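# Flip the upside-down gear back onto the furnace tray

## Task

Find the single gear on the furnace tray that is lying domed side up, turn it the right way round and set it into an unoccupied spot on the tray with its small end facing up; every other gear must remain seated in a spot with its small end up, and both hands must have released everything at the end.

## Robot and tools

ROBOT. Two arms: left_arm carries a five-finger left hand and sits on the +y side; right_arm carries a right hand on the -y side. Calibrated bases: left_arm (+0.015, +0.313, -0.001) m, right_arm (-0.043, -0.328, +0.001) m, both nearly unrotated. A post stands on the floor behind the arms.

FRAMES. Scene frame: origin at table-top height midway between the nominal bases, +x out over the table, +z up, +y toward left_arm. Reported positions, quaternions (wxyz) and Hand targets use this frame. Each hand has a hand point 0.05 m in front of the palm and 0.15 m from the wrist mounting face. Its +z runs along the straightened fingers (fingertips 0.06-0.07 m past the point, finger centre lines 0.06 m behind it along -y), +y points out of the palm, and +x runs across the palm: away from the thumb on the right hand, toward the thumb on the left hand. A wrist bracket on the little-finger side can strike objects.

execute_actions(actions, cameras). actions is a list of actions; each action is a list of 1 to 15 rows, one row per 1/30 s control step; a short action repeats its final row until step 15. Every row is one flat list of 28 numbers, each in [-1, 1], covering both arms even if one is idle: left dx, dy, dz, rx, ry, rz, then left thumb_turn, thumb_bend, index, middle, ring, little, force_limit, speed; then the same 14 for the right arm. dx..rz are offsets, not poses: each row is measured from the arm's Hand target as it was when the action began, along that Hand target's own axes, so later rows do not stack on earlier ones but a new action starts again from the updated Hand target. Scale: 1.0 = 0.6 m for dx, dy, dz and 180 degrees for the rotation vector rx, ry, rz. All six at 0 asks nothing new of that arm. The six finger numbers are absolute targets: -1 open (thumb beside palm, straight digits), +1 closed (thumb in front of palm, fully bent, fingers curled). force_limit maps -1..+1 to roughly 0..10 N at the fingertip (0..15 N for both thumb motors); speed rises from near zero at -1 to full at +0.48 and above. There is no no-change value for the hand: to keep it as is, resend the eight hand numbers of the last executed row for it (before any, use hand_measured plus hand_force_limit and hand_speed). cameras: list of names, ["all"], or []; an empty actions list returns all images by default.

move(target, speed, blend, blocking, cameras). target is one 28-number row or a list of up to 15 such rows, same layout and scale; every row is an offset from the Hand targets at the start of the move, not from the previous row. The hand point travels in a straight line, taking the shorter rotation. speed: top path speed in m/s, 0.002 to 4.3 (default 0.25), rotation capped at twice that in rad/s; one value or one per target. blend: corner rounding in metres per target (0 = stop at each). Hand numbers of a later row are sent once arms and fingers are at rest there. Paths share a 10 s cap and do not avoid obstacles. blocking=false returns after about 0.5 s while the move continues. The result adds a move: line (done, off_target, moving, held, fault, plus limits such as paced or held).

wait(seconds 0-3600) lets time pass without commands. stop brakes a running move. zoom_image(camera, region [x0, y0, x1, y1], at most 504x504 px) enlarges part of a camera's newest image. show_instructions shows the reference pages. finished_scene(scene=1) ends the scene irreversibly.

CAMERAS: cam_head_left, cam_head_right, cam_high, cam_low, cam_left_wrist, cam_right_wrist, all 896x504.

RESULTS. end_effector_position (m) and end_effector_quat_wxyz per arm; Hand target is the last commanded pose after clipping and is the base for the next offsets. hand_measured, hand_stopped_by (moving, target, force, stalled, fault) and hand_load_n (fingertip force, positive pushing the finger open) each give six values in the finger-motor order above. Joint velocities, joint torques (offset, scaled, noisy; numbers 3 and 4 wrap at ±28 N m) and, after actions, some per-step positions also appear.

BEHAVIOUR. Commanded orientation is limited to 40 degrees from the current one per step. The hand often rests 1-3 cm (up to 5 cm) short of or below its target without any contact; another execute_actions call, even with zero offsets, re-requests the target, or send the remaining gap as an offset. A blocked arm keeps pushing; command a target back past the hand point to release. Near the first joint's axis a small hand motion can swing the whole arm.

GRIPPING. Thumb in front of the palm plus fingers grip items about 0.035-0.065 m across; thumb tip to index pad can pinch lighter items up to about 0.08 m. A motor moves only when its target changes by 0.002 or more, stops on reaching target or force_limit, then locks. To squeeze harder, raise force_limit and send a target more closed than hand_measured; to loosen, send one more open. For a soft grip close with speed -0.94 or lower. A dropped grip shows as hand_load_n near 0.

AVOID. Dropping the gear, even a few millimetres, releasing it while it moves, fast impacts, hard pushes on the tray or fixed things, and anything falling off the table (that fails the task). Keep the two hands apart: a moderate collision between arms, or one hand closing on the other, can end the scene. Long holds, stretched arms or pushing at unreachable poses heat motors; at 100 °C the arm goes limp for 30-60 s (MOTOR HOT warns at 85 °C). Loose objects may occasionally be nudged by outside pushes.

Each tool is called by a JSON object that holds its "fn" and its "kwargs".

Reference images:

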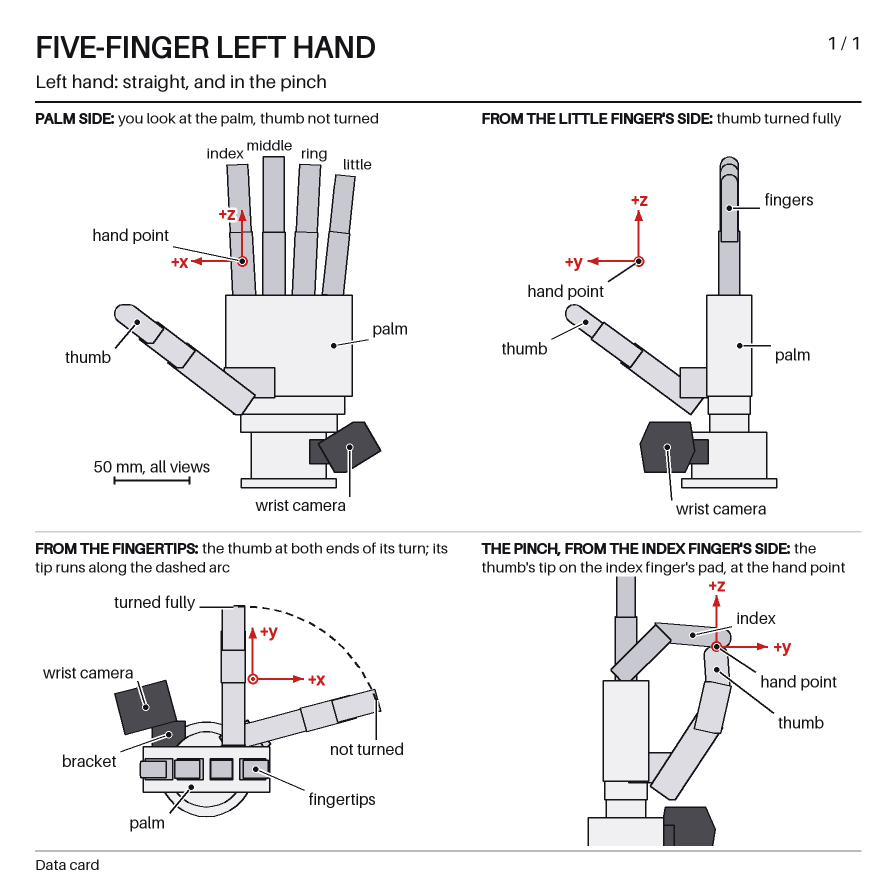

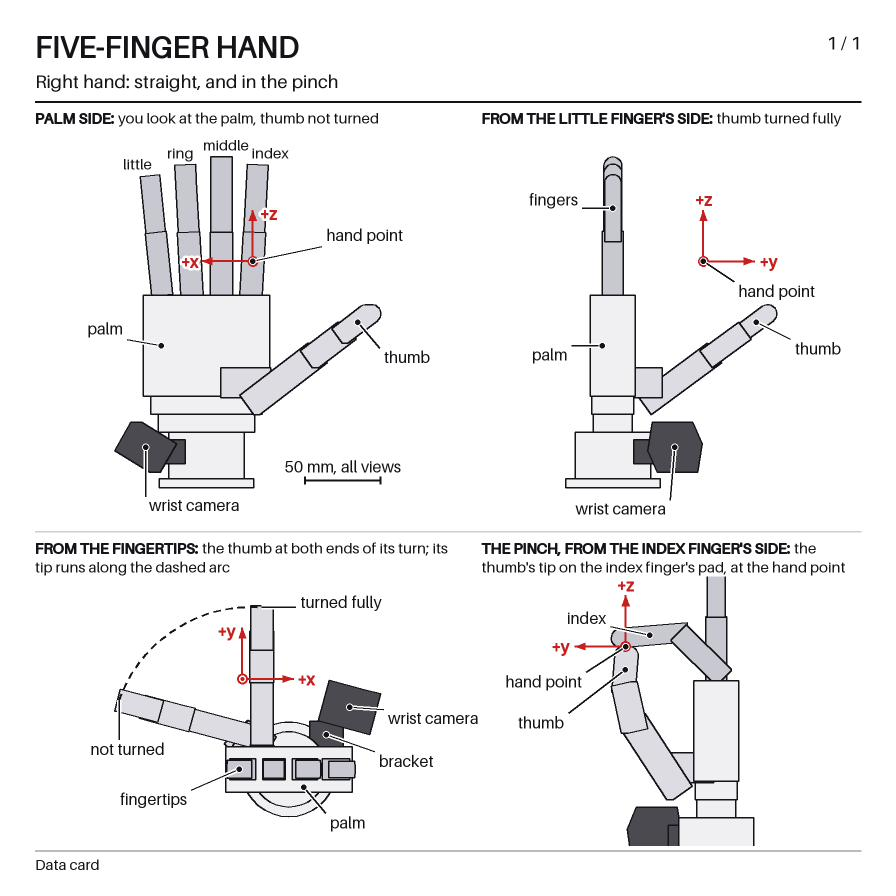

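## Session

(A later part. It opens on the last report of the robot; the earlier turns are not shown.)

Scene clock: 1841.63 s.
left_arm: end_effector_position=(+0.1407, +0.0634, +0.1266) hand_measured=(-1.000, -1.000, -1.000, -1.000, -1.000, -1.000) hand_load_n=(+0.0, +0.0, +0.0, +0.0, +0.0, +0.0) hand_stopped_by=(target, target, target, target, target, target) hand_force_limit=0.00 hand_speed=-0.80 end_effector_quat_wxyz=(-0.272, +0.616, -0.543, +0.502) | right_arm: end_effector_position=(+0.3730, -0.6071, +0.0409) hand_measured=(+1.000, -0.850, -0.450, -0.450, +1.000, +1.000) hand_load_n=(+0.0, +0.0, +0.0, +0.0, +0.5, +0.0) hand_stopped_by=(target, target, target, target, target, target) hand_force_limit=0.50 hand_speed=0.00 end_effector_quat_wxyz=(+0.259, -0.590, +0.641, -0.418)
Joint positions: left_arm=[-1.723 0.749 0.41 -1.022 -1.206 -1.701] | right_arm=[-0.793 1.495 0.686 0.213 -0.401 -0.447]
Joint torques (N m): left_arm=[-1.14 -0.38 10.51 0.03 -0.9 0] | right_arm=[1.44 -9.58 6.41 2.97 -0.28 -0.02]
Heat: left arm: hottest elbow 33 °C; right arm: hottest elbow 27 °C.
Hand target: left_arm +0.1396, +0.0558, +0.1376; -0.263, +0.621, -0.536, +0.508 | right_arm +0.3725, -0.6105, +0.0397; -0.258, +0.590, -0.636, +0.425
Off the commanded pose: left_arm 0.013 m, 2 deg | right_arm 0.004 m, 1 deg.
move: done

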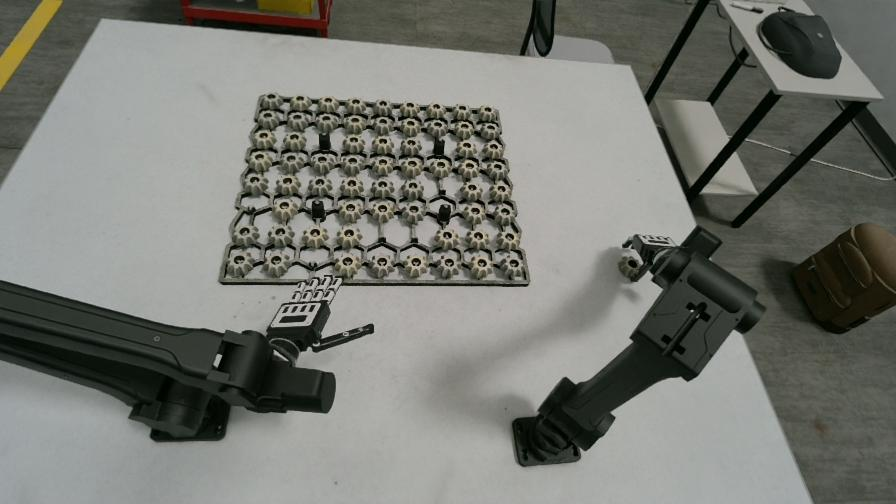

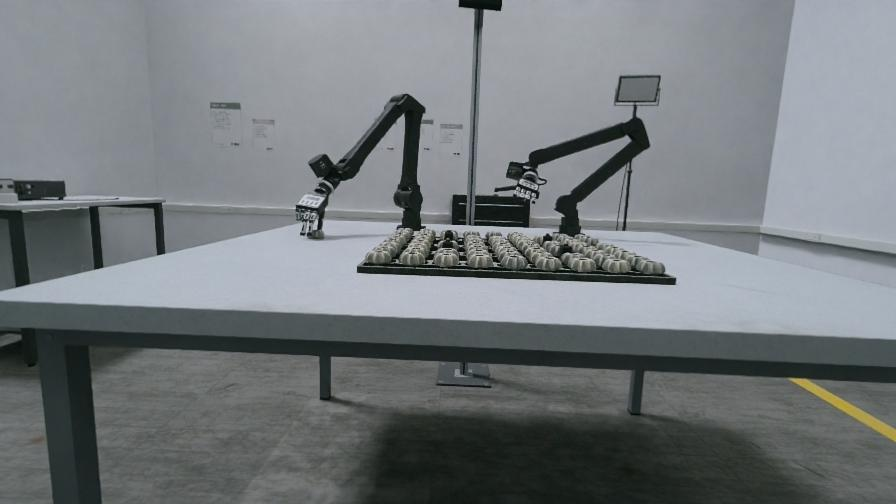

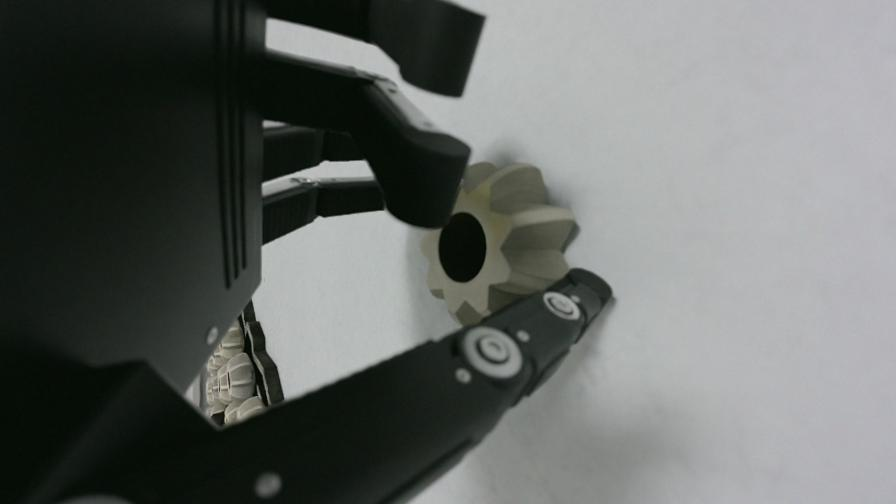

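{"fn": "move", "kwargs": {"target": [0,0,0,0,0,0,-1,-1,-1,-1,-1,-1,0,-0.8,-0.0035,0.0169,0.0101,0,0,0,1,-0.85,-0.45,-0.45,1,1,0.5,0], "speed": 0.05, "cameras": ["cam_head_left","cam_low","cam_right_wrist"]}}

{"fn": "zoom_image", "kwargs": {"camera": "cam_head_left", "region": [590, 215, 690, 295]}}

{"fn": "zoom_image", "kwargs": {"camera": "cam_low", "region": [280, 180, 360, 250]}}

Scene clock: 1852.13 s.
left_arm: end_effector_position=(+0.1407, +0.0634, +0.1266) hand_measured=(-1.000, -1.000, -1.000, -1.000, -1.000, -1.000) hand_load_n=(-0.5, +0.0, +0.0, +0.0, +0.0, +0.0) hand_stopped_by=(target, target, target, target, target, target) hand_force_limit=0.00 hand_speed=-0.80 end_effector_quat_wxyz=(-0.272, +0.616, -0.543, +0.502) | right_arm: end_effector_position=(+0.3744, -0.6079, +0.0333) hand_measured=(+1.000, -0.850, -0.450, -0.450, +1.000, +1.000) hand_load_n=(+0.5, +1.0, +0.0, +0.0, +0.0, +0.0) hand_stopped_by=(target, target, target, target, target, target) hand_force_limit=0.50 hand_speed=0.00 end_effector_quat_wxyz=(+0.260, -0.589, +0.638, -0.421)
Joint positions: left_arm=[-1.723 0.749 0.41 -1.022 -1.206 -1.701] | right_arm=[-0.793 1.518 0.677 0.253 -0.403 -0.447]
Joint torques (N m): left_arm=[-1.14 -0.38 10.51 0.06 -0.89 0] | right_arm=[1.49 -9.11 6.01 3.03 -0.22 -0.02]
Heat: left arm: hottest elbow 33 °C; right arm: hottest elbow 26 °C.
Hand target: left_arm +0.1396, +0.0558, +0.1376; -0.263, +0.621, -0.536, +0.508 | right_arm +0.3725, -0.6105, +0.0277; -0.258, +0.590, -0.636, +0.425
Off the commanded pose: left_arm 0.013 m, 2 deg | right_arm 0.006 m, 1 deg.
move: done

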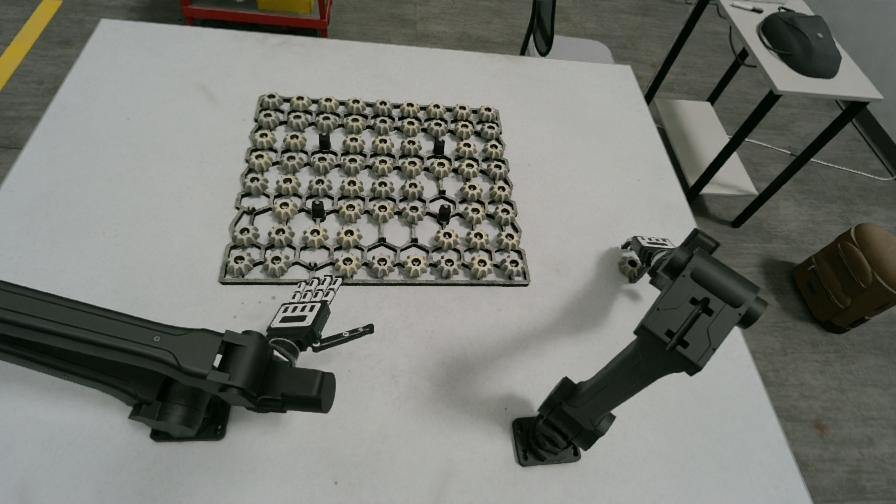

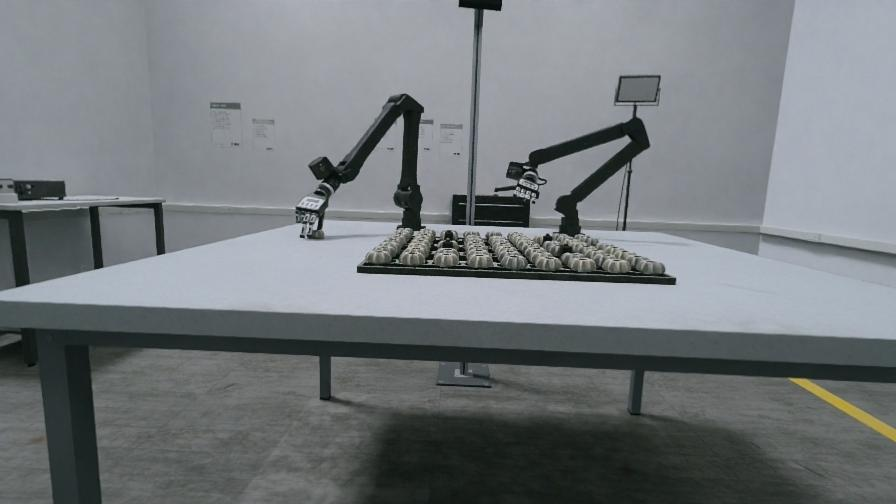

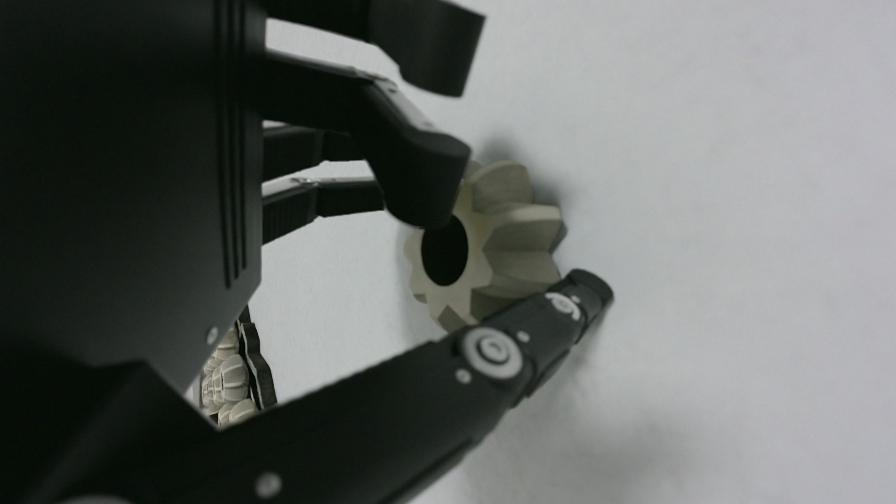

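Scaled by 5.040 from the camera's image (finer frame: 1280x720).

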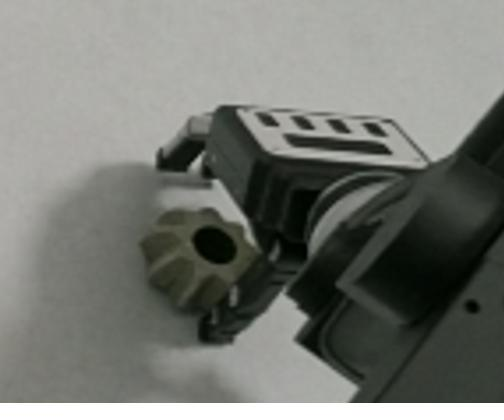

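Scaled by 6.300 from the camera's image (finer frame: 1280x720).

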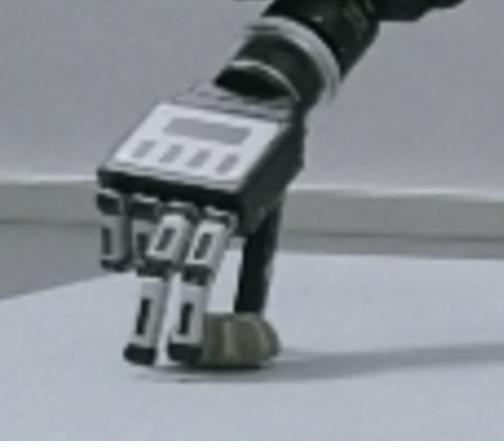

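{"fn": "move", "kwargs": {"target": [0,0,0,0,0,0,-1,-1,-1,-1,-1,-1,0,-0.8,-0.0014,0.0070,0.0042,0,0,0,1,-0.85,-0.45,-0.45,1,1,0.5,0], "speed": 0.05, "cameras": ["cam_low"]}}

{"fn": "zoom_image", "kwargs": {"camera": "cam_low", "region": [280, 190, 350, 250]}}

Scene clock: 1906.57 s.
left_arm: end_effector_position=(+0.1407, +0.0634, +0.1266) hand_measured=(-1.000, -1.000, -1.000, -1.000, -1.000, -1.000) hand_load_n=(+0.0, +0.0, +0.0, +0.0, +0.0, +0.0) hand_stopped_by=(target, target, target, target, target, target) hand_force_limit=0.00 hand_speed=-0.80 end_effector_quat_wxyz=(-0.272, +0.616, -0.543, +0.502) | right_arm: end_effector_position=(+0.3767, -0.6100, +0.0336) hand_measured=(+1.000, -0.850, -0.450, -0.450, +1.000, +1.000) hand_load_n=(+0.5, +1.5, +0.0, +0.0, +0.5, +0.0) hand_stopped_by=(target, target, target, target, target, target) hand_force_limit=0.50 hand_speed=0.00 end_effector_quat_wxyz=(+0.261, -0.589, +0.635, -0.427)
Joint positions: left_arm=[-1.723 0.749 0.41 -1.022 -1.206 -1.701] | right_arm=[-0.793 1.524 0.677 0.272 -0.403 -0.447]
Joint torques (N m): left_arm=[-1.14 -0.38 10.51 0.05 -0.89 0] | right_arm=[1.55 -8.53 5.63 2.91 -0.22 -0.02]
Heat: left arm: hottest elbow 33 °C; right arm: hottest elbow 26 °C.
Hand target: left_arm +0.1396, +0.0558, +0.1376; -0.263, +0.621, -0.536, +0.508 | right_arm +0.3725, -0.6105, +0.0228; -0.258, +0.590, -0.636, +0.425
Off the commanded pose: left_arm 0.013 m, 2 deg | right_arm 0.012 m, 0 deg.
move: off_target (right_arm)

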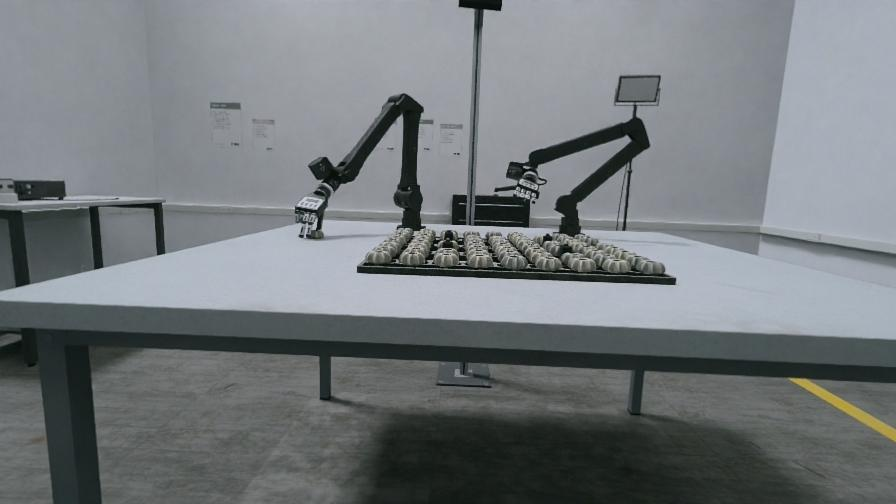

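Scaled by 7.200 from the camera's image (finer frame: 1280x720).

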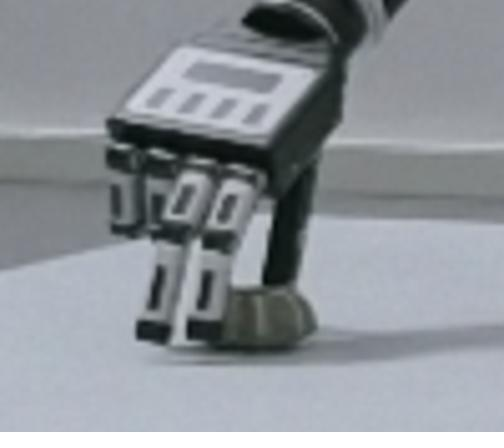

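{"fn": "move", "kwargs": {"target": [0,0,0,0,0,0,-1,-1,-1,-1,-1,-1,0,-0.8,0.0014,-0.0097,-0.0068,-0.015,0,0,1,-0.85,-0.45,-0.45,1,1,0.5,0], "speed": 0.05, "cameras": ["cam_low","cam_right_wrist"]}}

{"fn": "zoom_image", "kwargs": {"camera": "cam_low", "region": [280, 190, 350, 250]}}

Scene clock: 1923.73 s.
left_arm: end_effector_position=(+0.1407, +0.0634, +0.1266) hand_measured=(-1.000, -1.000, -1.000, -1.000, -1.000, -1.000) hand_load_n=(-0.5, +0.0, +0.0, +0.0, -0.5, -0.5) hand_stopped_by=(target, target, target, target, target, target) hand_force_limit=0.00 hand_speed=-0.80 end_effector_quat_wxyz=(-0.272, +0.616, -0.543, +0.502) | right_arm: end_effector_position=(+0.3694, -0.6087, +0.0305) hand_measured=(+1.000, -0.850, -0.450, -0.450, +1.000, +1.000) hand_load_n=(-1.0, -2.5, +0.0, +0.0, +0.0, +0.0) hand_stopped_by=(target, target, target, target, target, target) hand_force_limit=0.50 hand_speed=0.00 end_effector_quat_wxyz=(+0.249, -0.588, +0.647, -0.416)
Joint positions: left_arm=[-1.723 0.749 0.41 -1.022 -1.206 -1.701] | right_arm=[-0.792 1.512 0.677 0.227 -0.378 -0.449]
Joint torques (N m): left_arm=[-1.08 -0.44 10.51 0.06 -0.9 0] | right_arm=[2.49 -9.76 8.17 0.59 0.01 -0.1]
Heat: left arm: hottest elbow 33 °C; right arm: hottest elbow 25 °C.
Hand target: left_arm +0.1396, +0.0558, +0.1376; -0.263, +0.621, -0.536, +0.508 | right_arm +0.3721, -0.6100, +0.0299; +0.244, -0.596, +0.646, -0.410
Off the commanded pose: left_arm 0.013 m, 2 deg | right_arm 0.003 m, 1 deg.
move: done

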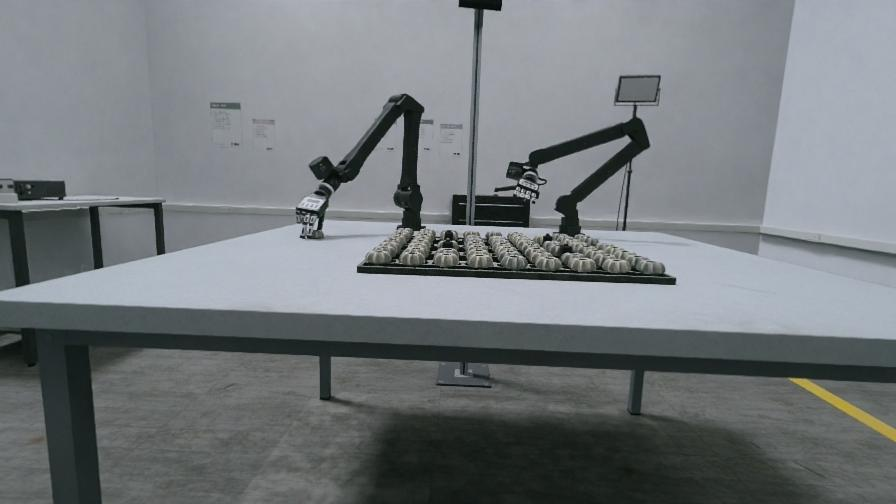

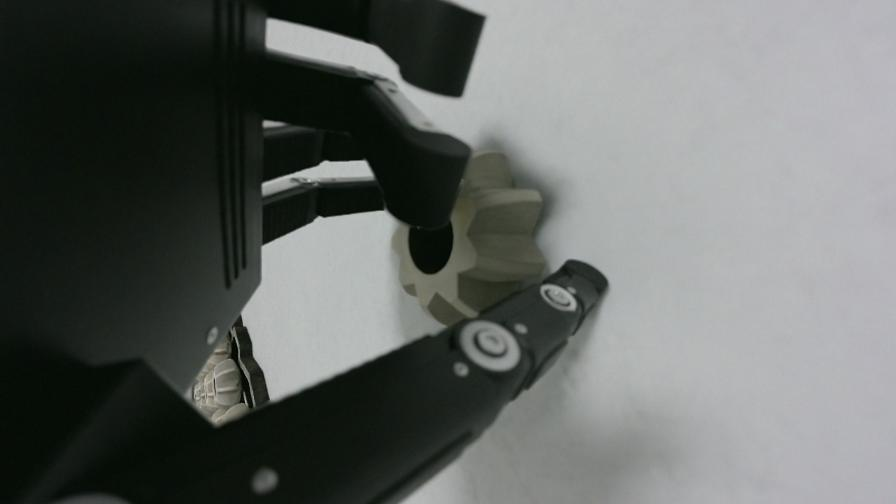

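Scaled by 7.200 from the camera's image (finer frame: 1280x720).

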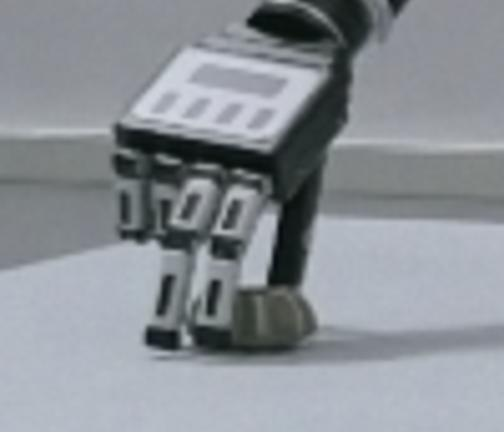

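{"fn": "move", "kwargs": {"target": [0,0,0,0,0,0,-1,-1,-1,-1,-1,-1,0,-0.8,-0.0008,0.0042,0.0027,0,0,0,1,-0.2,0.2,0.2,1,1,0.5,-0.9], "speed": 0.05, "cameras": ["cam_low","cam_right_wrist","cam_head_left"]}}

{"fn": "zoom_image", "kwargs": {"camera": "cam_low", "region": [280, 190, 350, 250]}}

{"fn": "zoom_image", "kwargs": {"camera": "cam_head_left", "region": [590, 215, 690, 295]}}

Scene clock: 1951.10 s.
left_arm: end_effector_position=(+0.1407, +0.0634, +0.1266) hand_measured=(-1.000, -1.000, -1.000, -1.000, -1.000, -1.000) hand_load_n=(+0.0, +0.0, +0.0, -0.5, +0.0, +0.0) hand_stopped_by=(target, target, target, target, target, target) hand_force_limit=0.00 hand_speed=-0.80 end_effector_quat_wxyz=(-0.272, +0.616, -0.543, +0.502) | right_arm: end_effector_position=(+0.3696, -0.6085, +0.0304) hand_measured=(+1.000, -0.686, -0.126, -0.108, +1.000, +1.000) hand_load_n=(-0.5, +12.5, +7.5, +7.5, +0.0, +0.0) hand_stopped_by=(target, force, force, force, target, target) hand_force_limit=0.50 hand_speed=-0.90 end_effector_quat_wxyz=(+0.249, -0.589, +0.647, -0.416)
Joint positions: left_arm=[-1.723 0.749 0.41 -1.022 -1.206 -1.701] | right_arm=[-0.791 1.512 0.677 0.227 -0.377 -0.45]
Joint torques (N m): left_arm=[-1.14 -0.38 10.52 0.06 -0.89 0] | right_arm=[2.43 -8.88 7.99 1.01 -0.02 -0.08]
Heat: left arm: hottest elbow 33 °C; right arm: hottest elbow 26 °C.
Hand target: left_arm +0.1396, +0.0558, +0.1376; -0.263, +0.621, -0.536, +0.508 | right_arm +0.3721, -0.6101, +0.0269; +0.244, -0.596, +0.646, -0.410
Off the commanded pose: left_arm 0.013 m, 2 deg | right_arm 0.005 m, 1 deg.
move: done
Images, in order (width x height): cam_head_left 896x504, cam_low 896x504, cam_right_wrist 896x504.

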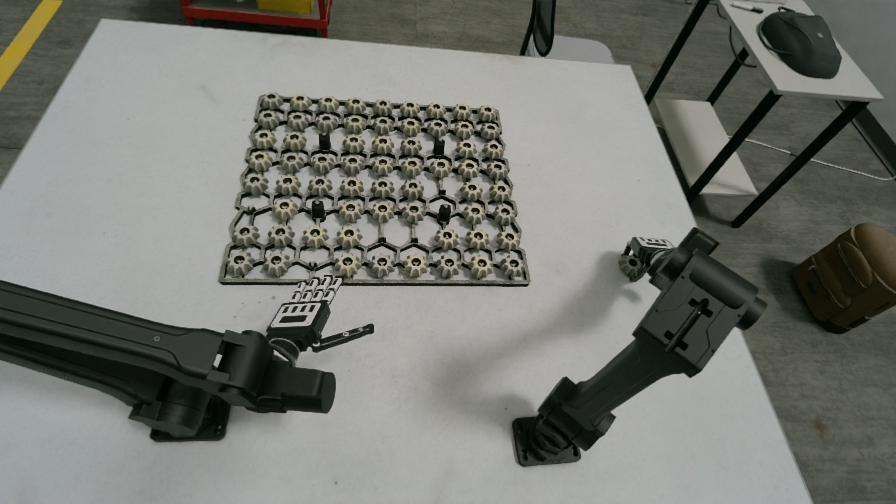

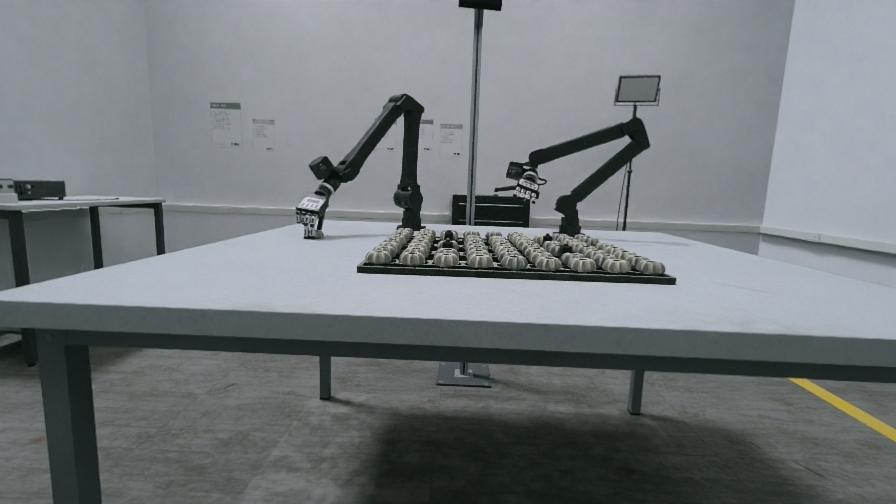

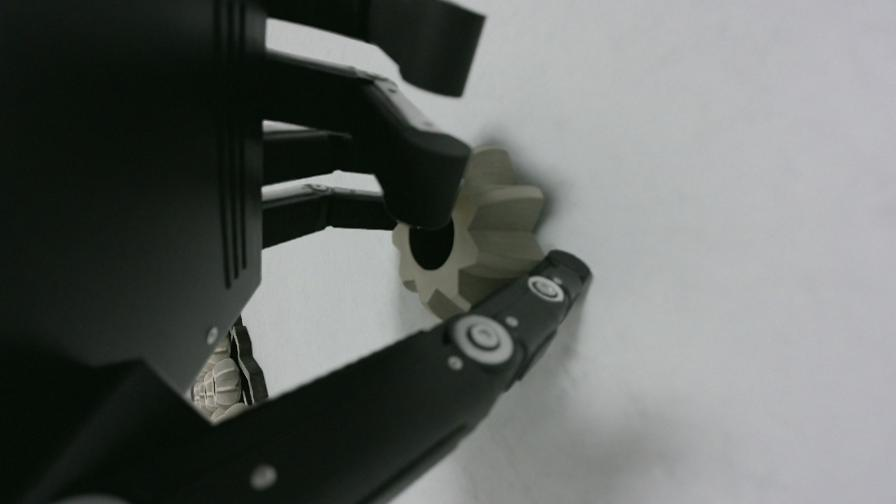

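Scaled by 7.200 from the camera's image (finer frame: 1280x720).

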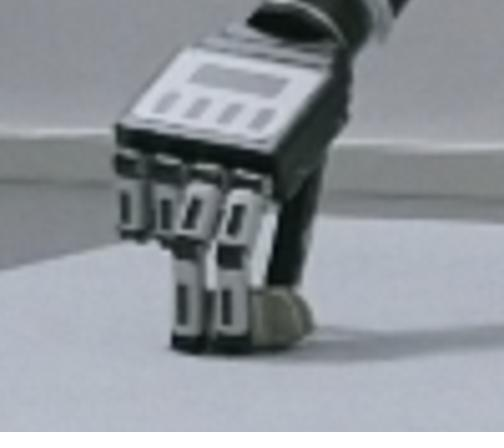

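Scaled by 5.040 from the camera's image (finer frame: 1280x720).

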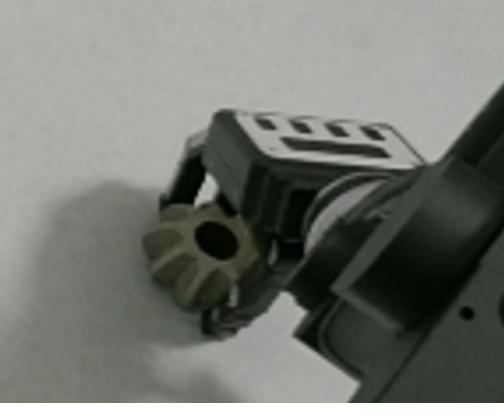

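{"fn": "move", "kwargs": {"target": [0,0,0,0,0,0,-1,-1,-1,-1,-1,-1,0,-0.8,0.0244,-0.0409,-0.0072,0,0,0,1,-0.2,0.2,0.2,1,1,0.5,-0.9], "speed": 0.04, "cameras": ["cam_low","cam_right_wrist"]}}

Scene clock: 1964.27 s.
left_arm: end_effector_position=(+0.1407, +0.0634, +0.1266) hand_measured=(-1.000, -1.000, -1.000, -1.000, -1.000, -1.000) hand_load_n=(+0.0, +0.0, +0.0, +0.0, +0.0, +0.0) hand_stopped_by=(target, target, target, target, target, target) hand_force_limit=0.00 hand_speed=-0.80 end_effector_quat_wxyz=(-0.272, +0.616, -0.543, +0.502) | right_arm: end_effector_position=(+0.3692, -0.6087, +0.0325) hand_measured=(+1.000, -0.686, -0.126, -0.108, +1.000, +1.000) hand_load_n=(+0.0, +13.0, +8.0, +7.0, +0.0, +0.0) hand_stopped_by=(target, force, force, force, target, target) hand_force_limit=0.50 hand_speed=-0.90 end_effector_quat_wxyz=(+0.245, -0.595, +0.656, -0.395)
Joint positions: left_arm=[-1.723 0.749 0.41 -1.022 -1.206 -1.701] | right_arm=[-0.791 1.509 0.714 0.138 -0.377 -0.457]
Joint torques (N m): left_arm=[-1.14 -0.38 10.52 0.06 -0.9 0] | right_arm=[1.67 -11.34 10.1 0.85 -0.27 -0.07]
Heat: left arm: hottest elbow 33 °C; right arm: hottest elbow 27 °C.
Hand target: left_arm +0.1396, +0.0558, +0.1376; -0.263, +0.621, -0.536, +0.508 | right_arm +0.3801, -0.6221, +0.0519; +0.244, -0.596, +0.646, -0.410
Off the commanded pose: left_arm 0.013 m, 2 deg | right_arm 0.026 m, 2 deg.
move: off_target (right_arm)

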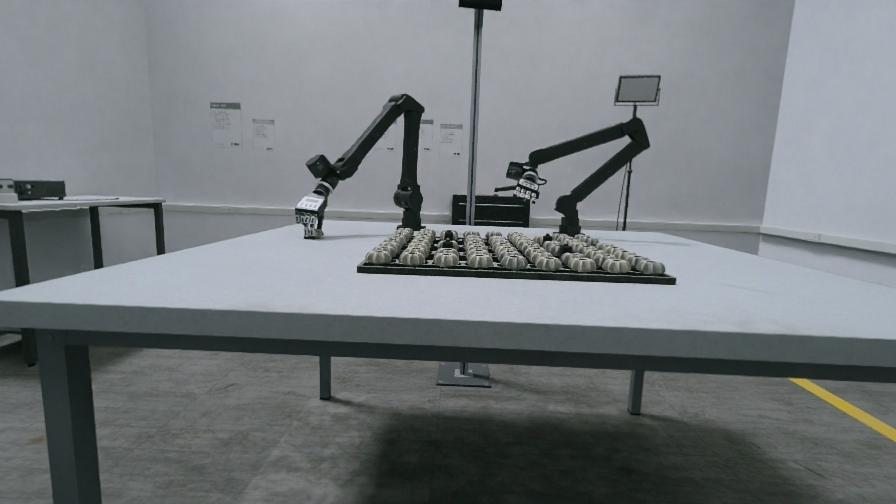

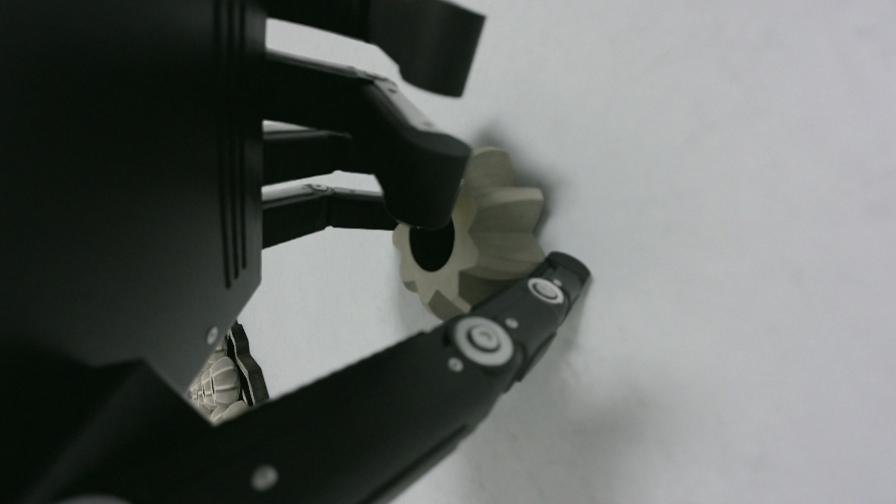

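{"fn": "move", "kwargs": {"target": [0,0,0,0,0,0,-1,-1,-1,-1,-1,-1,0,-0.8,0.0111,-0.0308,-0.0112,0,0,0,1,-0.2,0.2,0.2,1,1,0.5,-0.9], "speed": 0.04, "cameras": ["cam_low","cam_right_wrist"]}}

Scene clock: 1970.00 s.
left_arm: end_effector_position=(+0.1407, +0.0634, +0.1266) hand_measured=(-1.000, -1.000, -1.000, -1.000, -1.000, -1.000) hand_load_n=(+0.0, -0.5, +0.0, +0.0, +0.0, +0.0) hand_stopped_by=(target, target, target, target, target, target) hand_force_limit=0.00 hand_speed=-0.80 end_effector_quat_wxyz=(-0.272, +0.616, -0.543, +0.502) | right_arm: end_effector_position=(+0.3629, -0.6031, +0.0345) hand_measured=(+1.000, -0.686, -0.126, -0.108, +1.000, +1.000) hand_load_n=(+0.0, +13.5, +7.5, +6.5, +0.0, +0.0) hand_stopped_by=(target, force, force, force, target, target) hand_force_limit=0.50 hand_speed=-0.90 end_effector_quat_wxyz=(+0.243, -0.598, +0.666, -0.374)
Joint positions: left_arm=[-1.723 0.749 0.41 -1.022 -1.206 -1.701] | right_arm=[-0.791 1.491 0.727 0.059 -0.377 -0.459]
Joint torques (N m): left_arm=[-1.14 -0.44 10.51 0.05 -0.89 0] | right_arm=[1.73 -12.34 11.9 1.29 -0.28 -0.03]
Heat: left arm: hottest elbow 33 °C; right arm: hottest elbow 26 °C.
Hand target: left_arm +0.1396, +0.0558, +0.1376; -0.263, +0.621, -0.536, +0.508 | right_arm +0.3840, -0.6260, +0.0718; +0.244, -0.596, +0.646, -0.410
Off the commanded pose: left_arm 0.013 m, 2 deg | right_arm 0.049 m, 5 deg.
move: off_target (right_arm)

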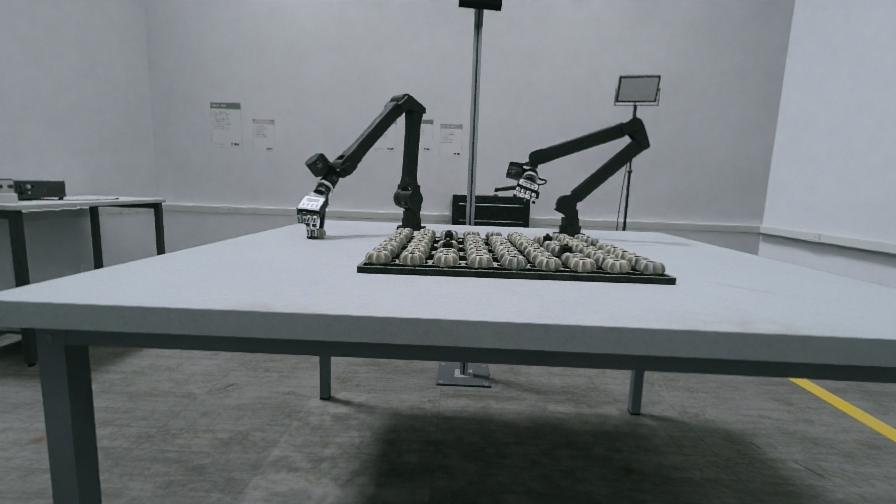

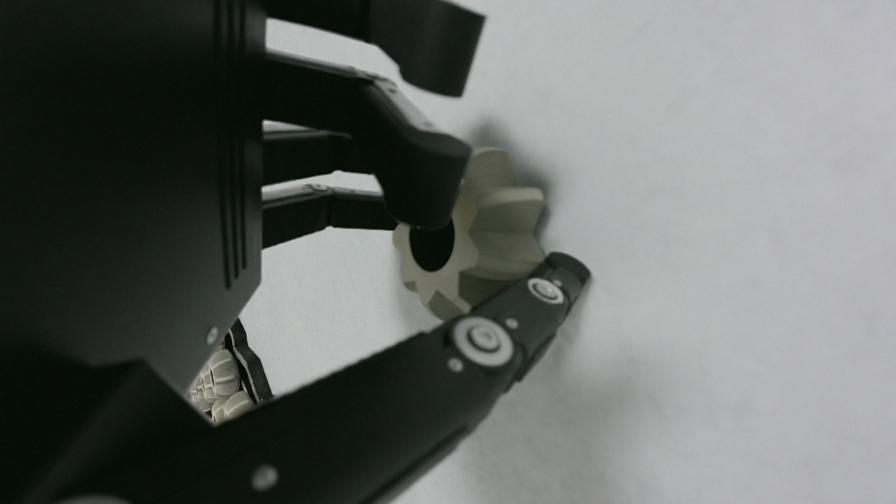

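{"fn": "move", "kwargs": {"target": [0,0,0,0,0,0,-1,-1,-1,-1,-1,-1,0,-0.8,0.0111,-0.0308,-0.0112,0,0,0,1,-0.2,0.2,0.2,1,1,0.5,-0.9], "speed": 0.04, "cameras": ["cam_low","cam_right_wrist"]}}

Scene clock: 1976.33 s.
left_arm: end_effector_position=(+0.1407, +0.0634, +0.1266) hand_measured=(-1.000, -1.000, -1.000, -1.000, -1.000, -1.000) hand_load_n=(+0.0, +0.0, +0.0, +0.0, +0.0, +0.0) hand_stopped_by=(target, target, target, target, target, target) hand_force_limit=0.00 hand_speed=-0.80 end_effector_quat_wxyz=(-0.272, +0.616, -0.543, +0.502) | right_arm: end_effector_position=(+0.3633, -0.6035, +0.0478) hand_measured=(+1.000, -0.686, -0.126, -0.108, +1.000, +1.000) hand_load_n=(+0.0, +13.0, +7.5, +6.5, +0.0, +0.0) hand_stopped_by=(target, force, force, force, target, target) hand_force_limit=0.50 hand_speed=-0.90 end_effector_quat_wxyz=(+0.242, -0.599, +0.669, -0.367)
Joint positions: left_arm=[-1.723 0.749 0.41 -1.022 -1.206 -1.701] | right_arm=[-0.791 1.467 0.756 -0.011 -0.377 -0.46]
Joint torques (N m): left_arm=[-1.14 -0.44 10.51 0.05 -0.89 0] | right_arm=[1.44 -12.57 12.9 1.55 -0.3 -0.04]
Heat: left arm: hottest elbow 33 °C; right arm: hottest elbow 27 °C.
Hand target: left_arm +0.1396, +0.0558, +0.1376; -0.263, +0.621, -0.536, +0.508 | right_arm +0.3880, -0.6300, +0.0919; +0.244, -0.596, +0.646, -0.410
Off the commanded pose: left_arm 0.013 m, 2 deg | right_arm 0.057 m, 6 deg.
move: off_target (right_arm)

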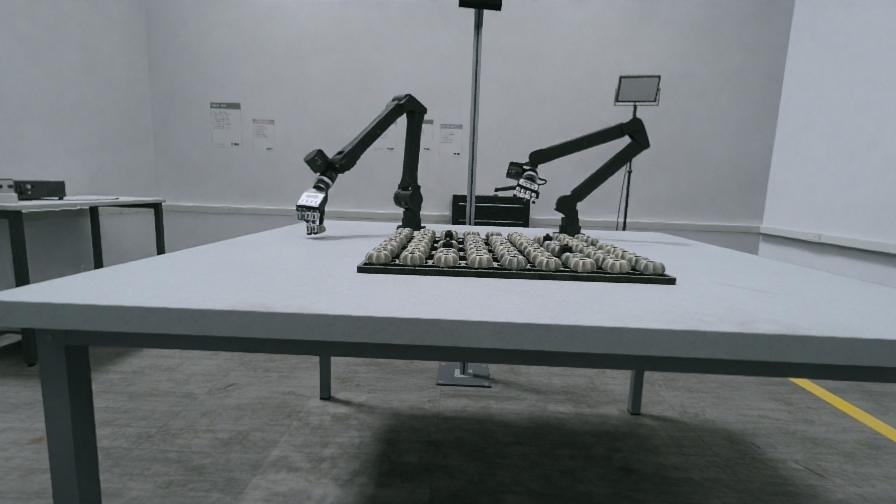

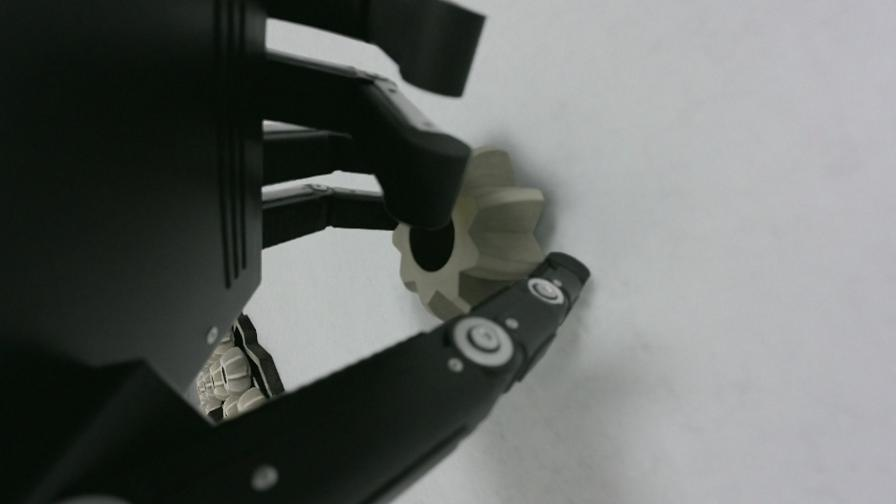

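{"fn": "move", "kwargs": {"target": [0,0,0,0,0,0,-1,-1,-1,-1,-1,-1,0,-0.8,0.0318,-0.1505,-0.0999,0,0,0,1,-0.2,0.2,0.2,1,1,0.5,-0.9], "speed": 0.08, "cameras": ["cam_head_left","cam_low","cam_right_wrist"]}}

Scene clock: 2004.20 s.
left_arm: end_effector_position=(+0.1407, +0.0634, +0.1266) hand_measured=(-1.000, -1.000, -1.000, -1.000, -1.000, -1.000) hand_load_n=(-0.5, +0.0, +0.0, +0.0, +0.0, +0.0) hand_stopped_by=(target, target, target, target, target, target) hand_force_limit=0.00 hand_speed=-0.80 end_effector_quat_wxyz=(-0.272, +0.616, -0.543, +0.502) | right_arm: end_effector_position=(+0.3676, -0.6075, +0.1485) hand_measured=(+1.000, -0.686, -0.126, -0.108, +1.000, +1.000) hand_load_n=(+0.0, +13.0, +7.5, +6.5, +0.0, +0.0) hand_stopped_by=(target, force, force, force, target, target) hand_force_limit=0.50 hand_speed=-0.90 end_effector_quat_wxyz=(+0.242, -0.600, +0.671, -0.363)
Joint positions: left_arm=[-1.723 0.749 0.41 -1.022 -1.206 -1.701] | right_arm=[-0.791 1.323 0.927 -0.334 -0.377 -0.46]
Joint torques (N m): left_arm=[-1.14 -0.38 10.51 0.06 -0.9 0] | right_arm=[1.61 -11.81 15.25 1.55 -0.3 -0.04]
Heat: left arm: hottest elbow 33 °C; right arm: hottest elbow 30 °C.
Hand target: left_arm +0.1396, +0.0558, +0.1376; -0.263, +0.621, -0.536, +0.508 | right_arm +0.3880, -0.6299, +0.2018; +0.244, -0.596, +0.646, -0.410
Off the commanded pose: left_arm 0.013 m, 2 deg | right_arm 0.061 m, 6 deg.
move: off_target (right_arm)

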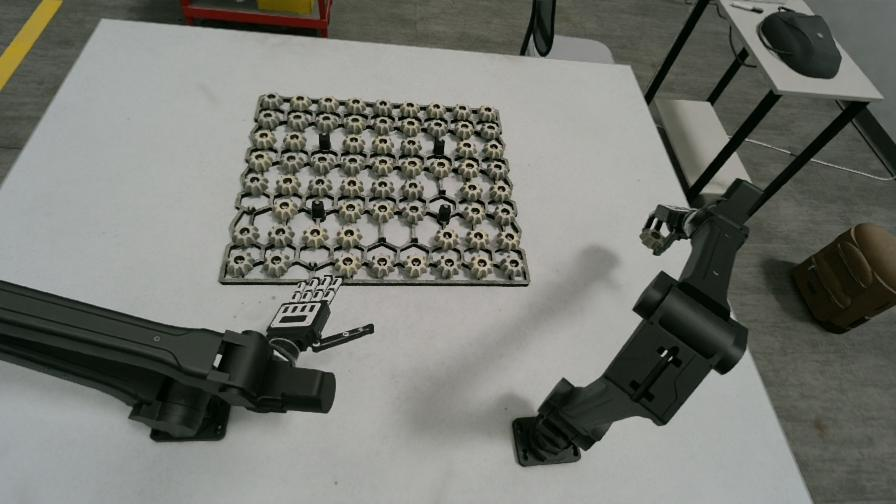

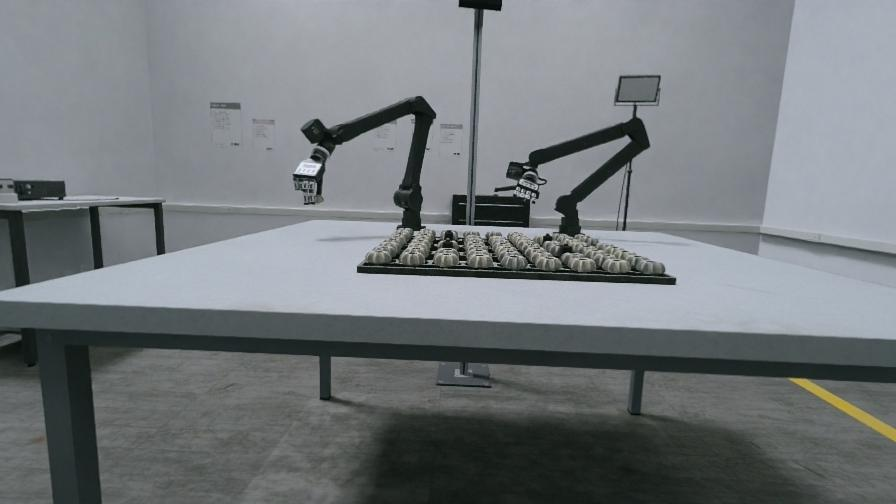

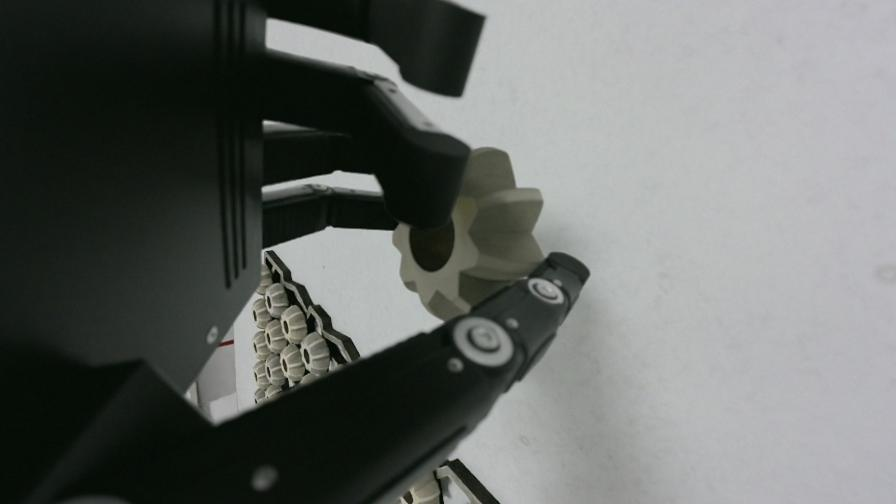

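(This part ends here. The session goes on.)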